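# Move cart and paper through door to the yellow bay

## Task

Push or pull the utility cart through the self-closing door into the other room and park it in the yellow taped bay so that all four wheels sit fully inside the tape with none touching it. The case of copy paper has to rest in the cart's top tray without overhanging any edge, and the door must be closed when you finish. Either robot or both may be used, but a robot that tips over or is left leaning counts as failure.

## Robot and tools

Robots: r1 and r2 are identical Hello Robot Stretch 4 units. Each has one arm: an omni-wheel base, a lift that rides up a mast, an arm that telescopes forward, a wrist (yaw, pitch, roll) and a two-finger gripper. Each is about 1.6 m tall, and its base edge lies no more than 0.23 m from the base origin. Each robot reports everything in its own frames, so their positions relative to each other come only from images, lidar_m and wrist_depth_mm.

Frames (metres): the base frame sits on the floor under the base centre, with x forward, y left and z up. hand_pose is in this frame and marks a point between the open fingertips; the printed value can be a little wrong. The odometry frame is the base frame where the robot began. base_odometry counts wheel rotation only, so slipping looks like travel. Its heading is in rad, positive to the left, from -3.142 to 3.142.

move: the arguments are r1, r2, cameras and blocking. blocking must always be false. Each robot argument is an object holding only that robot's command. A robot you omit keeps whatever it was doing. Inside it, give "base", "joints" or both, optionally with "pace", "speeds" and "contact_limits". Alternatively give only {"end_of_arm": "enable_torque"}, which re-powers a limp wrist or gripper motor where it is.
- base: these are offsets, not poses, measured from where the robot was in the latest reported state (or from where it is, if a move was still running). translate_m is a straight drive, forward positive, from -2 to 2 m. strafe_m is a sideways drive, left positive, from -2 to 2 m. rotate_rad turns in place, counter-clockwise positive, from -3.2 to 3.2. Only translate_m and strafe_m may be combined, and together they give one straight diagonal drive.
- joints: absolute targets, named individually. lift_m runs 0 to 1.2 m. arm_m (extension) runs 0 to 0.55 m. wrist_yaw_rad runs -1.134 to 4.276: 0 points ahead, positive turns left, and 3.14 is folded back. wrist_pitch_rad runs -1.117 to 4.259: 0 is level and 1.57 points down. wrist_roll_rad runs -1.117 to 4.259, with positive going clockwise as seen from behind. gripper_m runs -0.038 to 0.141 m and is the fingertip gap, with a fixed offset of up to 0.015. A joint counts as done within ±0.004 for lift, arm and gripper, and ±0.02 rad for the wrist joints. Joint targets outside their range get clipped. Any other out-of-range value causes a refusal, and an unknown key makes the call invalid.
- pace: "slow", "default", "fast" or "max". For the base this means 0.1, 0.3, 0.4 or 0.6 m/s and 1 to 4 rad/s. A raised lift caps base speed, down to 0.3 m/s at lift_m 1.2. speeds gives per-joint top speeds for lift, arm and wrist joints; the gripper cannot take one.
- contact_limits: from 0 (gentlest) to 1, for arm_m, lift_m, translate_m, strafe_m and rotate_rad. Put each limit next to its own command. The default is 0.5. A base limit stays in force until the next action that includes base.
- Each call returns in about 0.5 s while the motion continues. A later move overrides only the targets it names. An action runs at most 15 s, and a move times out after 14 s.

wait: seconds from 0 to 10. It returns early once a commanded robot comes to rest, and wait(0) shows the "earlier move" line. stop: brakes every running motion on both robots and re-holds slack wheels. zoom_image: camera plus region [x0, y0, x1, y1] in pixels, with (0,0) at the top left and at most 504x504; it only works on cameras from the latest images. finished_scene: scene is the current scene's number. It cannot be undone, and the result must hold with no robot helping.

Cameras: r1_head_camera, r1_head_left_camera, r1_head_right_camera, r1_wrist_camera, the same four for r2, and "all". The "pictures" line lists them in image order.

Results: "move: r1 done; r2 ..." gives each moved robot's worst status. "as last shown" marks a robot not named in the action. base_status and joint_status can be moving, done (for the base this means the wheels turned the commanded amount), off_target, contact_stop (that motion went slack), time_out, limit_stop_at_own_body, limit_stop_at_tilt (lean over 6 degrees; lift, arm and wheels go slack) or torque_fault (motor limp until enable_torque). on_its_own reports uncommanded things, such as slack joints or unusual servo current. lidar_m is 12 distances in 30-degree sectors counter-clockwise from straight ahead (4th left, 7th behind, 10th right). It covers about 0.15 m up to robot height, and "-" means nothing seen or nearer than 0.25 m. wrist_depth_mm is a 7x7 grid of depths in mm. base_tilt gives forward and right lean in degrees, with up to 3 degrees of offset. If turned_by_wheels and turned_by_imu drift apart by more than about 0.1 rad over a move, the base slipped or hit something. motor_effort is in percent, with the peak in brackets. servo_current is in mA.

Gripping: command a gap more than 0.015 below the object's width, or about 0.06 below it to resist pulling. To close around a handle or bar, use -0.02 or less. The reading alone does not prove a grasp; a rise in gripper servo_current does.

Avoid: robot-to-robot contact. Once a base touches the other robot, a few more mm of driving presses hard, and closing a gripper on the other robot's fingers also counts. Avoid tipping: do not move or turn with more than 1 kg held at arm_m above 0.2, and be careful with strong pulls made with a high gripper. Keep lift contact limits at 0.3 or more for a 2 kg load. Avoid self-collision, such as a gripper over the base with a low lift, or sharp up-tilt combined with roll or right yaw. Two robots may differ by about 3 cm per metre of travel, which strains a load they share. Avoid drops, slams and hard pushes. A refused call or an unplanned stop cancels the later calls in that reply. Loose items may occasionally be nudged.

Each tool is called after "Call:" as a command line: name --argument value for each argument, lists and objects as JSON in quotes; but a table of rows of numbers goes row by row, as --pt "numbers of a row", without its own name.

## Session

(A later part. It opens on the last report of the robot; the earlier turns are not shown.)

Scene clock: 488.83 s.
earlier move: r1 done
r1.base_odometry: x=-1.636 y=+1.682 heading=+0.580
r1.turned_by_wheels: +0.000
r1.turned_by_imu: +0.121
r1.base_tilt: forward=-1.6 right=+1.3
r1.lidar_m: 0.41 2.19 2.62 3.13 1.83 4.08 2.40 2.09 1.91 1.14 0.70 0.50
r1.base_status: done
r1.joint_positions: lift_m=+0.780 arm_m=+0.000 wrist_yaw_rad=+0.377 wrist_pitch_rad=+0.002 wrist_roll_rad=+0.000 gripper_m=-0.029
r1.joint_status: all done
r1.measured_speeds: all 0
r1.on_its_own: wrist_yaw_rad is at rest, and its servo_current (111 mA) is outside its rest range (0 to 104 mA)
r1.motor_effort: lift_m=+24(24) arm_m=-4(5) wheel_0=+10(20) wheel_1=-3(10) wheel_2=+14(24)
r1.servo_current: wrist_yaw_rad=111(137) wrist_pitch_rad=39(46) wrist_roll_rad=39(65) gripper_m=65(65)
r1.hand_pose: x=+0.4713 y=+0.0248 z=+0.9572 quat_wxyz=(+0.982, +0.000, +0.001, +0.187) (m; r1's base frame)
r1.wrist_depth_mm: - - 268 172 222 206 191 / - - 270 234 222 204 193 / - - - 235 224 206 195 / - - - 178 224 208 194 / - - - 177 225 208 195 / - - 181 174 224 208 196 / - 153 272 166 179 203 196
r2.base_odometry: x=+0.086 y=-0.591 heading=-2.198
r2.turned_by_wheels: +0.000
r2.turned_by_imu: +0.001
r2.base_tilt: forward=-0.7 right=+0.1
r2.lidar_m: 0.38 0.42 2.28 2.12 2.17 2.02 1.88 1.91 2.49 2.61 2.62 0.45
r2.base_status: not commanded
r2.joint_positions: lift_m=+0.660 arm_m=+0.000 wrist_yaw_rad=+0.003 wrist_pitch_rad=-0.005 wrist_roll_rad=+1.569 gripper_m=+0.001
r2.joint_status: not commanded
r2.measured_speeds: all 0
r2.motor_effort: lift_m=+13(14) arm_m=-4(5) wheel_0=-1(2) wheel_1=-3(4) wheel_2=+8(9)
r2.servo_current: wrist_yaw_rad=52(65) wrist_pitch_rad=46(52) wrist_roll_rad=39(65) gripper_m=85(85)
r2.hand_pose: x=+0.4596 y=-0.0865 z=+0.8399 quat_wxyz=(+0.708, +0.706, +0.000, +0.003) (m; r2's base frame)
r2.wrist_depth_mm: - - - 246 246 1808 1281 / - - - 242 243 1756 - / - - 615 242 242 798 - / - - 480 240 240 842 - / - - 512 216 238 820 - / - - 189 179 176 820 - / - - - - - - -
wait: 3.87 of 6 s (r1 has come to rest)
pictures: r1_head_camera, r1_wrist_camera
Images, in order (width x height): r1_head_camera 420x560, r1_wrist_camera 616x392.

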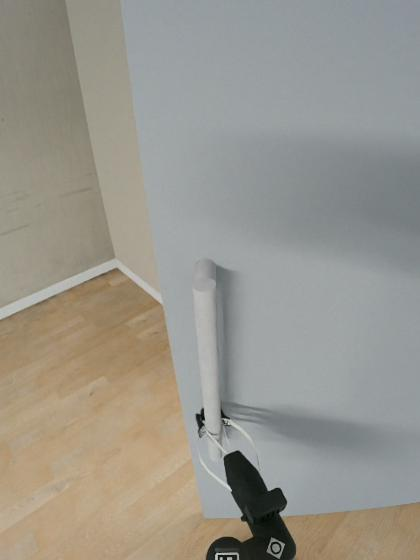

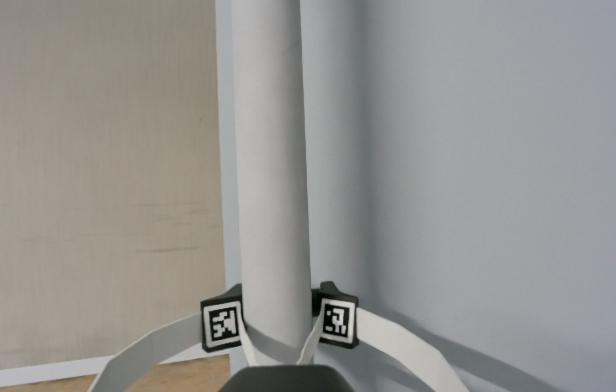

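Call:
move --r1 '{"base":{"translate_m":-0.195,"strafe_m":-0.155},"joints":{"wrist_yaw_rad":0.56},"pace":"slow","speeds":{"wrist_yaw_rad":0.08}}' --blocking false --cameras '[]'

Call:
wait --seconds 6 --cameras '["r1_head_camera","r1_wrist_camera","r2_head_camera"]'

Scene clock: 496.47 s.
move: r1 moving
r1.base_odometry: x=-1.641 y=+1.669 heading=+0.582
r1.turned_by_wheels: +0.002
r1.turned_by_imu: +0.002
r1.base_tilt: forward=-1.6 right=+1.2
r1.lidar_m: 0.38 2.18 2.64 3.12 1.83 4.02 2.40 2.08 1.90 1.12 0.71 0.49
r1.base_status: translate_m moving; strafe_m moving
r1.joint_positions: lift_m=+0.780 arm_m=+0.000 wrist_yaw_rad=+0.403 wrist_pitch_rad=+0.002 wrist_roll_rad=+0.000 gripper_m=-0.029
r1.joint_status: wrist_yaw_rad moving
r1.measured_speeds: translate_m=-0.041 strafe_m=-0.032 rotate_rad=+0.001 lift_m=+0.000 arm_m=+0.000 wrist_yaw_rad=+0.082 wrist_pitch_rad=+0.000 wrist_roll_rad=+0.000
r1.motor_effort: lift_m=+24(24) arm_m=-4(4) wheel_0=+13(15) wheel_1=-6(10) wheel_2=+17(19)
r1.servo_current: wrist_yaw_rad=59(104) wrist_pitch_rad=39(46) wrist_roll_rad=46(59) gripper_m=59(59)
r1.hand_pose: x=+0.4705 y=+0.0328 z=+0.9572 quat_wxyz=(+0.980, +0.000, +0.001, +0.200) (m; r1's base frame)
r1.wrist_depth_mm: - - 268 170 223 204 191 / - - - 233 223 204 192 / - - - 234 224 205 193 / - - - 176 224 206 194 / - - - 174 224 207 195 / - - 182 173 220 206 195 / - 158 272 167 178 203 195
r2: as last shown
r2.turned_by_imu: +0.000
r2.lidar_m: 0.38 0.40 2.29 2.10 2.16 2.01 1.86 1.92 2.46 2.60 2.66 0.42
r2.motor_effort: lift_m=+13(14) arm_m=-4(4) wheel_0=-1(1) wheel_1=-3(4) wheel_2=+8(9)
r2.servo_current: wrist_yaw_rad=46(59) wrist_pitch_rad=39(46) wrist_roll_rad=46(52) gripper_m=65(91)
r2.wrist_depth_mm: - - - 244 246 1808 1281 / - - - 243 244 1756 - / - - 615 241 242 798 - / - - 477 239 239 820 - / - - 512 215 238 820 - / - - 189 179 175 820 - / - - - - - - -
pictures: none
No camera images: "cameras" was empty.

Scene clock: 500.00 s.
earlier move: r1 done
r1.base_odometry: x=-1.714 y=+1.446 heading=+0.582
r1.turned_by_wheels: +0.000
r1.turned_by_imu: +0.218
r1.base_tilt: forward=-1.6 right=+1.2
r1.lidar_m: 0.39 0.48 2.94 1.96 1.90 2.77 1.99 1.93 1.35 1.00 0.62 0.47
r1.base_status: done
r1.joint_positions: lift_m=+0.780 arm_m=+0.000 wrist_yaw_rad=+0.576 wrist_pitch_rad=+0.002 wrist_roll_rad=+0.000 gripper_m=-0.029
r1.joint_status: all done
r1.measured_speeds: all 0
r1.motor_effort: lift_m=+24(24) arm_m=-4(5) wheel_0=+11(23) wheel_1=-1(10) wheel_2=+14(27)
r1.servo_current: wrist_yaw_rad=98(111) wrist_pitch_rad=39(52) wrist_roll_rad=59(65) gripper_m=59(65)
r1.hand_pose: x=+0.4604 y=+0.0838 z=+0.9572 quat_wxyz=(+0.959, +0.000, +0.001, +0.284) (m; r1's base frame)
r1.wrist_depth_mm: - - - 170 212 185 168 / - - - 232 213 181 169 / - - - 177 214 186 170 / - - - 168 216 187 171 / - - - 174 218 187 171 / - - 183 172 209 193 172 / - 157 - 167 206 185 172
r2.base_odometry: x=+0.086 y=-0.591 heading=-2.198
r2.turned_by_wheels: +0.000
r2.turned_by_imu: +0.000
r2.base_tilt: forward=-0.7 right=+0.0
r2.lidar_m: 0.39 0.40 2.32 2.10 2.17 2.01 1.86 1.91 2.47 2.60 2.66 0.44
r2.base_status: not commanded
r2.joint_positions: lift_m=+0.660 arm_m=+0.000 wrist_yaw_rad=+0.003 wrist_pitch_rad=-0.005 wrist_roll_rad=+1.569 gripper_m=+0.001
r2.joint_status: not commanded
r2.measured_speeds: all 0
r2.motor_effort: lift_m=+13(14) arm_m=-4(5) wheel_0=-1(2) wheel_1=-3(4) wheel_2=+8(9)
r2.servo_current: wrist_yaw_rad=52(65) wrist_pitch_rad=39(52) wrist_roll_rad=52(59) gripper_m=72(91)
r2.hand_pose: x=+0.4596 y=-0.0865 z=+0.8399 quat_wxyz=(+0.708, +0.706, +0.000, +0.003) (m; r2's base frame)
r2.wrist_depth_mm: - - - 246 246 1756 1255 / - - - 244 243 1863 - / - - 615 240 242 788 - / - - 477 239 238 831 - / - - 512 215 237 831 - / - - 190 179 176 820 - / - - - - - - -
wait: 3.53 of 6 s (r1 has come to rest)
pictures: r1_head_camera, r1_wrist_camera, r2_head_camera
Images, in order (width x height): r1_head_camera 420x560, r1_wrist_camera 616x392, r2_head_camera 420x560.

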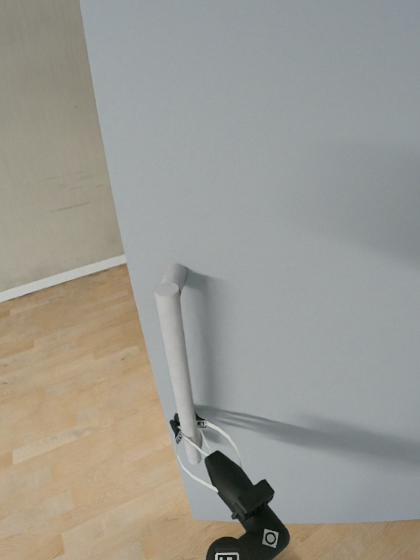

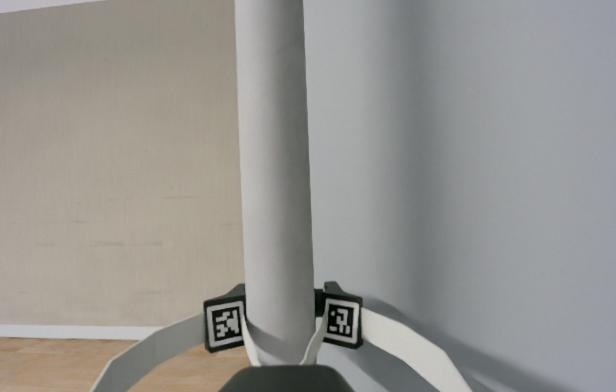

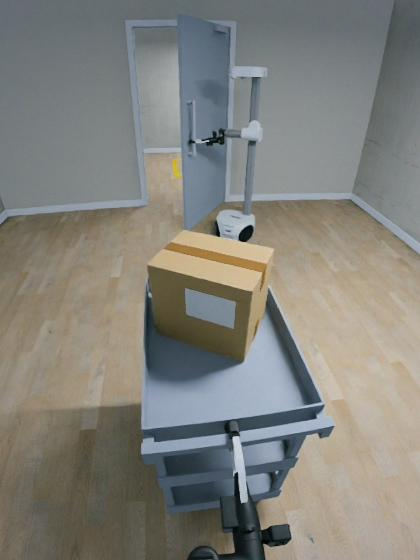

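Call:
move --r1 '{"base":{"translate_m":-0.135,"strafe_m":-0.04},"pace":"slow"}' --blocking false --cameras '[]'

Call:
wait --seconds 6 --cameras '["r1_head_camera","r1_wrist_camera","r2_head_camera"]'

Scene clock: 514.70 s.
move: r1 moving
r1.base_odometry: x=-1.722 y=+1.436 heading=+0.584
r1.turned_by_wheels: +0.002
r1.turned_by_imu: +0.005
r1.base_tilt: forward=-1.6 right=+1.3
r1.lidar_m: 0.39 0.48 2.94 1.95 1.88 2.73 2.01 1.90 1.37 1.00 0.62 0.46
r1.base_status: translate_m moving; strafe_m moving
r1.joint_positions: lift_m=+0.780 arm_m=+0.000 wrist_yaw_rad=+0.576 wrist_pitch_rad=+0.002 wrist_roll_rad=+0.000 gripper_m=-0.029
r1.joint_status: not commanded
r1.measured_speeds: translate_m=-0.046 strafe_m=-0.016 rotate_rad=+0.004 lift_m=+0.000 arm_m=+0.000 wrist_yaw_rad=+0.000 wrist_pitch_rad=+0.000 wrist_roll_rad=+0.000
r1.motor_effort: lift_m=+24(24) arm_m=-4(5) wheel_0=+10(11) wheel_1=-5(9) wheel_2=+18(20)
r1.servo_current: wrist_yaw_rad=104(111) wrist_pitch_rad=33(46) wrist_roll_rad=39(65) gripper_m=59(65)
r1.hand_pose: x=+0.4604 y=+0.0838 z=+0.9572 quat_wxyz=(+0.959, +0.000, +0.001, +0.284) (m; r1's base frame)
r1.wrist_depth_mm: - - - 171 211 184 168 / - - - 232 213 182 168 / - - - 232 213 186 169 / - - - 176 216 187 170 / - - - 175 220 188 171 / - - 180 173 208 189 172 / - 152 - 167 177 182 172
r2: as last shown
r2.lidar_m: 0.38 0.39 2.32 2.09 2.16 2.02 1.87 1.91 2.46 2.59 2.67 0.45
r2.motor_effort: lift_m=+14(14) arm_m=-4(4) wheel_0=-1(1) wheel_1=-3(4) wheel_2=+8(9)
r2.servo_current: wrist_yaw_rad=46(59) wrist_pitch_rad=39(46) wrist_roll_rad=52(52) gripper_m=78(85)
r2.wrist_depth_mm: - - - 245 246 1808 1308 / - - - 243 244 1808 - / - - 621 242 241 788 - / - - 480 239 239 831 - / - - 512 215 237 820 - / - - 190 179 176 809 - / - - - - - - -
pictures: none
No camera images: "cameras" was empty.

Scene clock: 516.90 s.
earlier move: r1 done
r1.base_odometry: x=-1.804 y=+1.338 heading=+0.584
r1.turned_by_wheels: +0.000
r1.turned_by_imu: +0.084
r1.base_tilt: forward=-1.5 right=+1.2
r1.lidar_m: 0.38 0.47 3.10 1.89 2.38 2.37 1.85 1.81 1.28 0.98 0.67 0.48
r1.base_status: done
r1.joint_positions: lift_m=+0.780 arm_m=+0.000 wrist_yaw_rad=+0.576 wrist_pitch_rad=+0.002 wrist_roll_rad=+0.000 gripper_m=-0.029
r1.joint_status: not commanded
r1.measured_speeds: all 0
r1.on_its_own: wrist_yaw_rad is at rest, and its servo_current (111 mA) is outside its rest range (0 to 104 mA)
r1.motor_effort: lift_m=+24(24) arm_m=-4(5) wheel_0=+13(15) wheel_1=+0(10) wheel_2=+14(24)
r1.servo_current: wrist_yaw_rad=111(117) wrist_pitch_rad=52(52) wrist_roll_rad=52(72) gripper_m=52(65)
r1.hand_pose: x=+0.4604 y=+0.0838 z=+0.9572 quat_wxyz=(+0.959, +0.000, +0.001, +0.284) (m; r1's base frame)
r1.wrist_depth_mm: - - - 230 213 189 170 / - - - 232 213 184 171 / - - - 176 214 188 172 / - - - 174 216 189 173 / - - - 172 218 189 174 / - - 183 171 209 194 174 / - 157 - 166 211 187 174
r2.base_odometry: x=+0.086 y=-0.591 heading=-2.198
r2.turned_by_wheels: +0.000
r2.turned_by_imu: +0.000
r2.base_tilt: forward=-0.6 right=+0.1
r2.lidar_m: 0.39 0.39 2.31 2.10 2.17 1.99 1.86 1.93 2.49 2.60 2.67 0.44
r2.base_status: not commanded
r2.joint_positions: lift_m=+0.660 arm_m=+0.000 wrist_yaw_rad=+0.003 wrist_pitch_rad=-0.005 wrist_roll_rad=+1.569 gripper_m=+0.001
r2.joint_status: not commanded
r2.measured_speeds: all 0
r2.motor_effort: lift_m=+13(14) arm_m=-4(5) wheel_0=-1(1) wheel_1=-4(4) wheel_2=+8(9)
r2.servo_current: wrist_yaw_rad=52(59) wrist_pitch_rad=46(52) wrist_roll_rad=39(59) gripper_m=72(85)
r2.hand_pose: x=+0.4596 y=-0.0865 z=+0.8399 quat_wxyz=(+0.708, +0.706, +0.000, +0.003) (m; r2's base frame)
r2.wrist_depth_mm: - - - 246 246 1756 1281 / - - - 243 245 1863 - / - - 603 241 241 788 - / - - 477 239 239 820 - / - - 512 213 237 820 - / - - 190 179 176 820 - / - - - - - - -
wait: 2.20 of 6 s (r1 has come to rest)
pictures: r1_head_camera, r1_wrist_camera, r2_head_camera
Images, in order (width x height): r1_head_camera 420x560, r1_wrist_camera 616x392, r2_head_camera 420x560.

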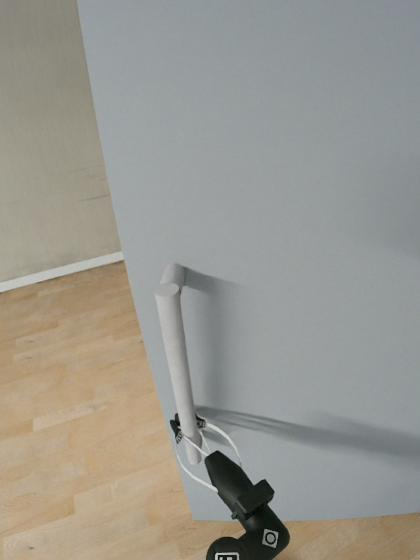

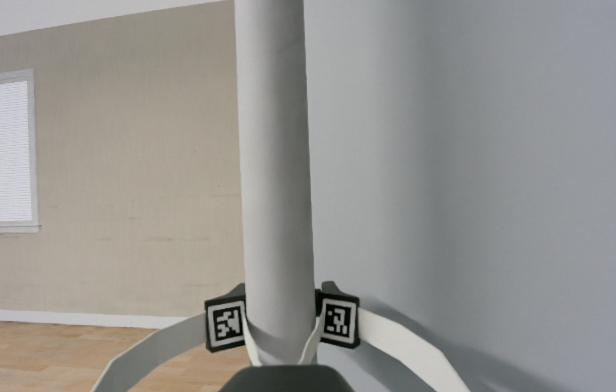

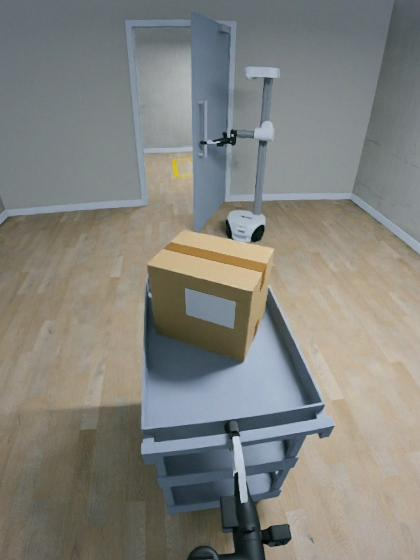

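Call:
move --r1 '{"base":{"translate_m":-0.22,"strafe_m":-0.10},"pace":"slow"}' --blocking false --cameras '[]'

Call:
wait --seconds 6 --cameras '["r1_head_camera","r1_wrist_camera","r2_head_camera"]'

Scene clock: 523.77 s.
move: r1 moving
r1.base_odometry: x=-1.812 y=+1.327 heading=+0.586
r1.turned_by_wheels: +0.002
r1.turned_by_imu: +0.006
r1.base_tilt: forward=-1.5 right=+1.2
r1.lidar_m: 0.38 0.48 3.11 1.93 2.57 2.37 1.83 1.81 1.27 0.98 0.65 0.46
r1.base_status: translate_m moving; strafe_m moving
r1.joint_positions: lift_m=+0.780 arm_m=+0.000 wrist_yaw_rad=+0.576 wrist_pitch_rad=+0.002 wrist_roll_rad=+0.000 gripper_m=-0.029
r1.joint_status: not commanded
r1.measured_speeds: translate_m=-0.047 strafe_m=-0.024 rotate_rad=+0.003 lift_m=+0.000 arm_m=+0.000 wrist_yaw_rad=+0.000 wrist_pitch_rad=+0.000 wrist_roll_rad=+0.000
r1.motor_effort: lift_m=+24(24) arm_m=-4(4) wheel_0=+11(12) wheel_1=-6(8) wheel_2=+18(20)
r1.servo_current: wrist_yaw_rad=98(104) wrist_pitch_rad=46(46) wrist_roll_rad=65(65) gripper_m=65(65)
r1.hand_pose: x=+0.4604 y=+0.0838 z=+0.9572 quat_wxyz=(+0.959, +0.000, +0.001, +0.284) (m; r1's base frame)
r1.wrist_depth_mm: - - - 170 212 188 170 / - - - 231 213 183 171 / - - - 233 214 187 172 / - - - 175 216 189 173 / - - - 174 217 189 173 / - - 182 173 209 192 174 / - 152 - 165 211 187 174
r2: as last shown
r2.base_tilt: forward=-0.7 right=+0.1
r2.lidar_m: 0.38 0.39 2.31 2.13 2.16 2.03 1.85 1.92 2.47 2.60 2.63 0.46
r2.motor_effort: lift_m=+13(14) arm_m=-4(4) wheel_0=-1(1) wheel_1=-3(4) wheel_2=+8(9)
r2.servo_current: wrist_yaw_rad=39(52) wrist_pitch_rad=46(46) wrist_roll_rad=39(52) gripper_m=72(78)
r2.wrist_depth_mm: - - - 246 246 1808 1281 / - - - 243 243 1808 - / - - 603 240 241 788 - / - - 484 238 239 831 - / - - 512 215 237 831 - / - - 189 179 176 820 - / - - - - - - -
pictures: none
No camera images: "cameras" was empty.

Scene clock: 527.03 s.
earlier move: r1 done
r1.base_odometry: x=-1.932 y=+1.134 heading=+0.586
r1.turned_by_wheels: +0.000
r1.turned_by_imu: +0.222
r1.base_tilt: forward=-1.5 right=+1.2
r1.lidar_m: 0.37 0.50 2.16 2.00 3.07 1.88 1.63 1.64 1.03 0.89 0.61 0.45
r1.base_status: done
r1.joint_positions: lift_m=+0.780 arm_m=+0.000 wrist_yaw_rad=+0.576 wrist_pitch_rad=+0.002 wrist_roll_rad=+0.000 gripper_m=-0.029
r1.joint_status: not commanded
r1.measured_speeds: all 0
r1.motor_effort: lift_m=+24(24) arm_m=-4(5) wheel_0=+13(16) wheel_1=+0(10) wheel_2=+14(25)
r1.servo_current: wrist_yaw_rad=85(117) wrist_pitch_rad=39(46) wrist_roll_rad=46(65) gripper_m=52(65)
r1.hand_pose: x=+0.4604 y=+0.0838 z=+0.9572 quat_wxyz=(+0.959, +0.000, +0.001, +0.284) (m; r1's base frame)
r1.wrist_depth_mm: - - - 170 211 185 - / - - - 232 212 182 165 / - - - 178 212 183 167 / - - - 174 214 185 168 / - - - 172 220 186 168 / - - 183 171 207 187 169 / - 157 - 166 208 183 -
r2.base_odometry: x=+0.086 y=-0.591 heading=-2.198
r2.turned_by_wheels: +0.000
r2.turned_by_imu: +0.000
r2.base_tilt: forward=-0.6 right=+0.1
r2.lidar_m: 0.37 0.41 2.32 2.11 2.19 2.00 1.87 1.92 2.47 2.60 2.65 0.45
r2.base_status: not commanded
r2.joint_positions: lift_m=+0.660 arm_m=+0.000 wrist_yaw_rad=+0.003 wrist_pitch_rad=-0.005 wrist_roll_rad=+1.569 gripper_m=+0.001
r2.joint_status: not commanded
r2.measured_speeds: all 0
r2.motor_effort: lift_m=+13(14) arm_m=-4(5) wheel_0=-1(2) wheel_1=-3(4) wheel_2=+8(9)
r2.servo_current: wrist_yaw_rad=46(59) wrist_pitch_rad=46(52) wrist_roll_rad=52(65) gripper_m=78(85)
r2.hand_pose: x=+0.4596 y=-0.0865 z=+0.8399 quat_wxyz=(+0.708, +0.706, +0.000, +0.003) (m; r2's base frame)
r2.wrist_depth_mm: - - - 245 245 1808 1281 / - - - 243 243 1808 - / - - 609 240 241 788 - / - - 477 240 239 820 - / - - 512 214 237 809 - / - - 189 179 175 820 - / - - - - - - -
wait: 3.27 of 6 s (r1 has come to rest)
pictures: r1_head_camera, r1_wrist_camera, r2_head_camera
Images, in order (width x height): r1_head_camera 420x560, r1_wrist_camera 616x392, r2_head_camera 420x560.

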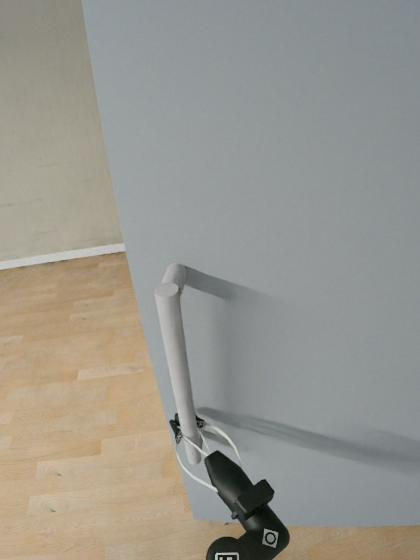

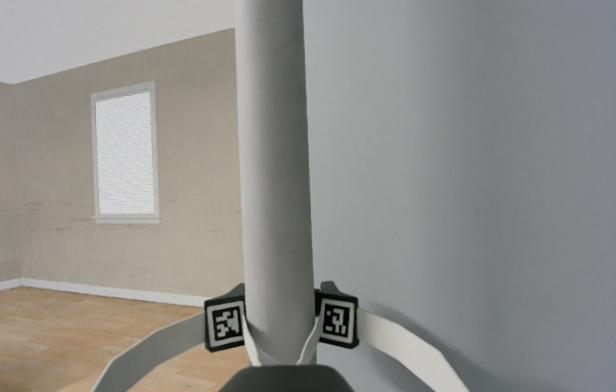

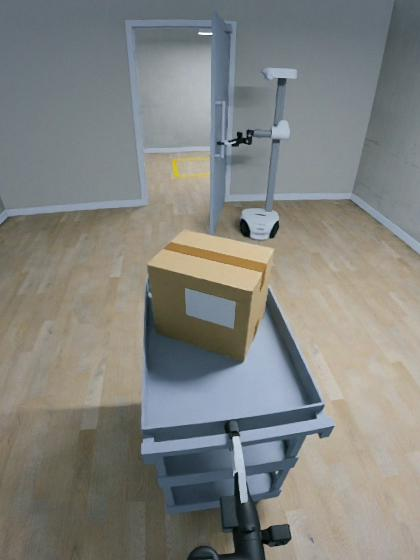

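Call:
move --r1 '{"base":{"translate_m":-0.14,"strafe_m":-0.06},"pace":"slow"}' --r2 '{"base":{"rotate_rad":0.04},"pace":"slow"}' --blocking false --cameras '[]'

Call:
wait --seconds 2 --cameras '[]'

Call:
wait --seconds 3 --cameras '["r1_head_camera","r2_head_camera","r2_wrist_camera"]'

Scene clock: 555.33 s.
move: r1 moving; r2 moving
r1.base_odometry: x=-1.940 y=+1.122 heading=+0.588
r1.turned_by_wheels: +0.002
r1.turned_by_imu: +0.009
r1.base_tilt: forward=-1.5 right=+1.2
r1.lidar_m: 0.38 0.49 2.15 2.01 3.01 1.84 1.60 1.62 1.01 0.90 0.61 0.47
r1.base_status: translate_m moving; strafe_m moving
r1.joint_positions: lift_m=+0.780 arm_m=+0.000 wrist_yaw_rad=+0.576 wrist_pitch_rad=+0.002 wrist_roll_rad=+0.000 gripper_m=-0.029
r1.joint_status: not commanded
r1.measured_speeds: translate_m=-0.049 strafe_m=-0.022 rotate_rad=+0.000 lift_m=+0.000 arm_m=+0.000 wrist_yaw_rad=+0.000 wrist_pitch_rad=+0.000 wrist_roll_rad=+0.000
r1.motor_effort: lift_m=+24(24) arm_m=-4(5) wheel_0=+10(13) wheel_1=-7(10) wheel_2=+19(20)
r1.servo_current: wrist_yaw_rad=98(104) wrist_pitch_rad=33(46) wrist_roll_rad=46(59) gripper_m=52(65)
r1.hand_pose: x=+0.4604 y=+0.0838 z=+0.9572 quat_wxyz=(+0.959, +0.000, +0.001, +0.284) (m; r1's base frame)
r1.wrist_depth_mm: - - - 230 210 184 - / - - - 231 211 182 167 / - - - 233 213 183 166 / - - - 176 213 184 167 / - - - 175 218 185 167 / - - 181 172 207 186 168 / - 152 - 165 160 182 -
r2.base_odometry: x=+0.086 y=-0.591 heading=-2.159
r2.turned_by_wheels: +0.039
r2.turned_by_imu: +0.038
r2.base_tilt: forward=-0.7 right=+0.1
r2.lidar_m: 0.40 0.40 2.28 2.13 2.22 1.99 1.85 1.94 2.55 2.61 2.66 0.41
r2.base_status: rotate_rad moving
r2.joint_positions: lift_m=+0.660 arm_m=+0.000 wrist_yaw_rad=-0.002 wrist_pitch_rad=-0.005 wrist_roll_rad=+1.569 gripper_m=+0.001
r2.joint_status: not commanded
r2.measured_speeds: all 0
r2.motor_effort: lift_m=+13(14) arm_m=-4(5) wheel_0=-7(7) wheel_1=-6(7) wheel_2=-9(9)
r2.servo_current: wrist_yaw_rad=52(59) wrist_pitch_rad=46(52) wrist_roll_rad=33(59) gripper_m=72(85)
r2.hand_pose: x=+0.4592 y=-0.0879 z=+0.8399 quat_wxyz=(+0.708, +0.706, -0.002, +0.001) (m; r2's base frame)
r2.wrist_depth_mm: - - - 243 243 1756 1281 / - - - 183 241 1808 - / - - 585 239 240 842 - / - - 477 239 238 831 - / - - 521 201 236 820 - / - - 188 178 181 820 - / - - - - - - -
pictures: none
No camera images: "cameras" was empty.

Scene clock: 555.53 s.
earlier move: r1 moving; r2 done
r1.base_odometry: x=-1.947 y=+1.111 heading=+0.588
r1.turned_by_wheels: +0.000
r1.turned_by_imu: +0.016
r1.base_tilt: forward=-1.6 right=+1.2
r1.lidar_m: 0.40 0.49 2.14 2.01 2.93 1.81 1.60 1.61 1.04 0.90 0.60 0.48
r1.base_status: translate_m moving; strafe_m moving
r1.joint_positions: lift_m=+0.780 arm_m=+0.000 wrist_yaw_rad=+0.576 wrist_pitch_rad=+0.002 wrist_roll_rad=+0.000 gripper_m=-0.029
r1.joint_status: not commanded
r1.measured_speeds: translate_m=-0.075 strafe_m=-0.028 rotate_rad=-0.010 lift_m=+0.000 arm_m=+0.000 wrist_yaw_rad=+0.000 wrist_pitch_rad=+0.000 wrist_roll_rad=+0.000
r1.motor_effort: lift_m=+24(24) arm_m=-4(5) wheel_0=+8(13) wheel_1=-8(10) wheel_2=+21(21)
r1.servo_current: wrist_yaw_rad=111(111) wrist_pitch_rad=46(46) wrist_roll_rad=52(59) gripper_m=59(65)
r1.hand_pose: x=+0.4604 y=+0.0838 z=+0.9572 quat_wxyz=(+0.959, +0.000, +0.001, +0.284) (m; r1's base frame)
r1.wrist_depth_mm: - - - 230 211 185 - / - - - 178 213 182 166 / - - - 175 213 184 167 / - - - 173 215 184 168 / - - - 172 220 185 168 / - - 182 171 208 187 168 / - 156 - 167 177 183 -
r2.base_odometry: x=+0.086 y=-0.591 heading=-2.159
r2.turned_by_wheels: +0.000
r2.turned_by_imu: +0.000
r2.base_tilt: forward=-0.7 right=+0.1
r2.lidar_m: 0.39 0.40 2.27 2.10 2.20 1.96 1.87 1.94 2.55 2.60 2.66 0.44
r2.base_status: done
r2.joint_positions: lift_m=+0.660 arm_m=+0.000 wrist_yaw_rad=-0.002 wrist_pitch_rad=-0.005 wrist_roll_rad=+1.569 gripper_m=+0.001
r2.joint_status: not commanded
r2.measured_speeds: all 0
r2.motor_effort: lift_m=+13(14) arm_m=-4(5) wheel_0=-6(7) wheel_1=-4(7) wheel_2=-8(9)
r2.servo_current: wrist_yaw_rad=52(59) wrist_pitch_rad=46(52) wrist_roll_rad=46(59) gripper_m=72(85)
r2.hand_pose: x=+0.4592 y=-0.0879 z=+0.8399 quat_wxyz=(+0.708, +0.706, -0.002, +0.001) (m; r2's base frame)
r2.wrist_depth_mm: - - - 244 243 1808 1281 / - - - 183 241 1808 - / - - 591 239 239 831 - / - - 477 238 237 842 - / - - 517 200 237 809 - / - - 187 178 181 809 - / - - - - - - -
wait: 0.20 of 2 s (r2 has come to rest)
pictures: none
No camera images: "cameras" was empty.

Scene clock: 557.80 s.
earlier move: r1 done
r1.base_odometry: x=-2.016 y=+1.006 heading=+0.588
r1.turned_by_wheels: +0.000
r1.turned_by_imu: +0.126
r1.base_tilt: forward=-1.5 right=+1.3
r1.lidar_m: 0.38 0.47 2.08 2.13 2.37 1.63 1.53 1.37 0.91 0.85 0.57 0.44
r1.base_status: done
r1.joint_positions: lift_m=+0.780 arm_m=+0.000 wrist_yaw_rad=+0.576 wrist_pitch_rad=+0.002 wrist_roll_rad=+0.000 gripper_m=-0.029
r1.joint_status: not commanded
r1.measured_speeds: all 0
r1.motor_effort: lift_m=+24(24) arm_m=-4(5) wheel_0=+12(17) wheel_1=-2(10) wheel_2=+12(24)
r1.servo_current: wrist_yaw_rad=104(117) wrist_pitch_rad=39(52) wrist_roll_rad=33(65) gripper_m=59(65)
r1.hand_pose: x=+0.4604 y=+0.0838 z=+0.9572 quat_wxyz=(+0.959, +0.000, +0.001, +0.284) (m; r1's base frame)
r1.wrist_depth_mm: - - - 170 213 182 - / - - - 233 211 180 163 / - - - 179 212 181 163 / - - - 175 213 181 164 / - - - 173 220 182 165 / - - 182 172 205 183 166 / - 157 - 166 206 177 165
r2.base_odometry: x=+0.086 y=-0.591 heading=-2.159
r2.turned_by_wheels: +0.000
r2.turned_by_imu: +0.000
r2.base_tilt: forward=-0.7 right=+0.0
r2.lidar_m: 0.40 0.43 2.28 2.11 2.24 1.99 1.87 1.93 2.57 2.60 2.69 0.44
r2.base_status: done
r2.joint_positions: lift_m=+0.660 arm_m=+0.000 wrist_yaw_rad=-0.002 wrist_pitch_rad=-0.005 wrist_roll_rad=+1.569 gripper_m=+0.001
r2.joint_status: not commanded
r2.measured_speeds: all 0
r2.motor_effort: lift_m=+13(14) arm_m=-4(5) wheel_0=-7(7) wheel_1=-4(7) wheel_2=-8(9)
r2.servo_current: wrist_yaw_rad=52(59) wrist_pitch_rad=39(52) wrist_roll_rad=52(59) gripper_m=78(85)
r2.hand_pose: x=+0.4592 y=-0.0879 z=+0.8399 quat_wxyz=(+0.708, +0.706, -0.002, +0.001) (m; r2's base frame)
r2.wrist_depth_mm: - - - 243 243 1756 1281 / - - - 184 241 1808 - / - - 580 239 239 831 - / - - 477 238 238 831 - / - - 517 200 236 820 - / - - 188 178 181 820 - / - - - - - - -
wait: 2.27 of 3 s (r1 has come to rest)
pictures: r1_head_camera, r2_head_camera, r2_wrist_camera
Images, in order (width x height): r1_head_camera 420x560, r2_head_camera 420x560, r2_wrist_camera 616x392.

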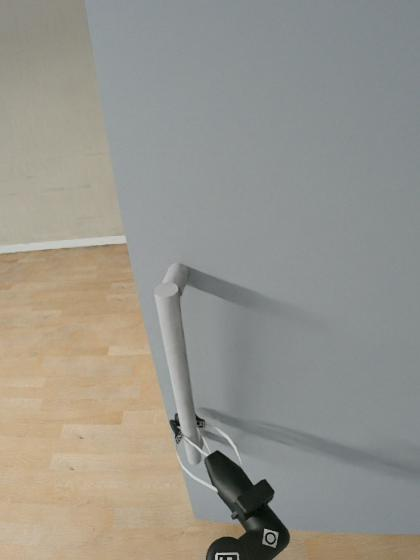

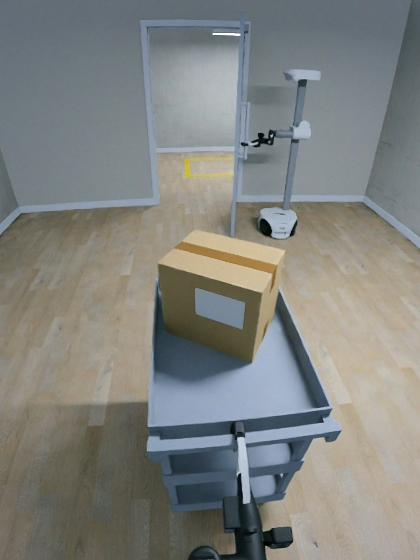

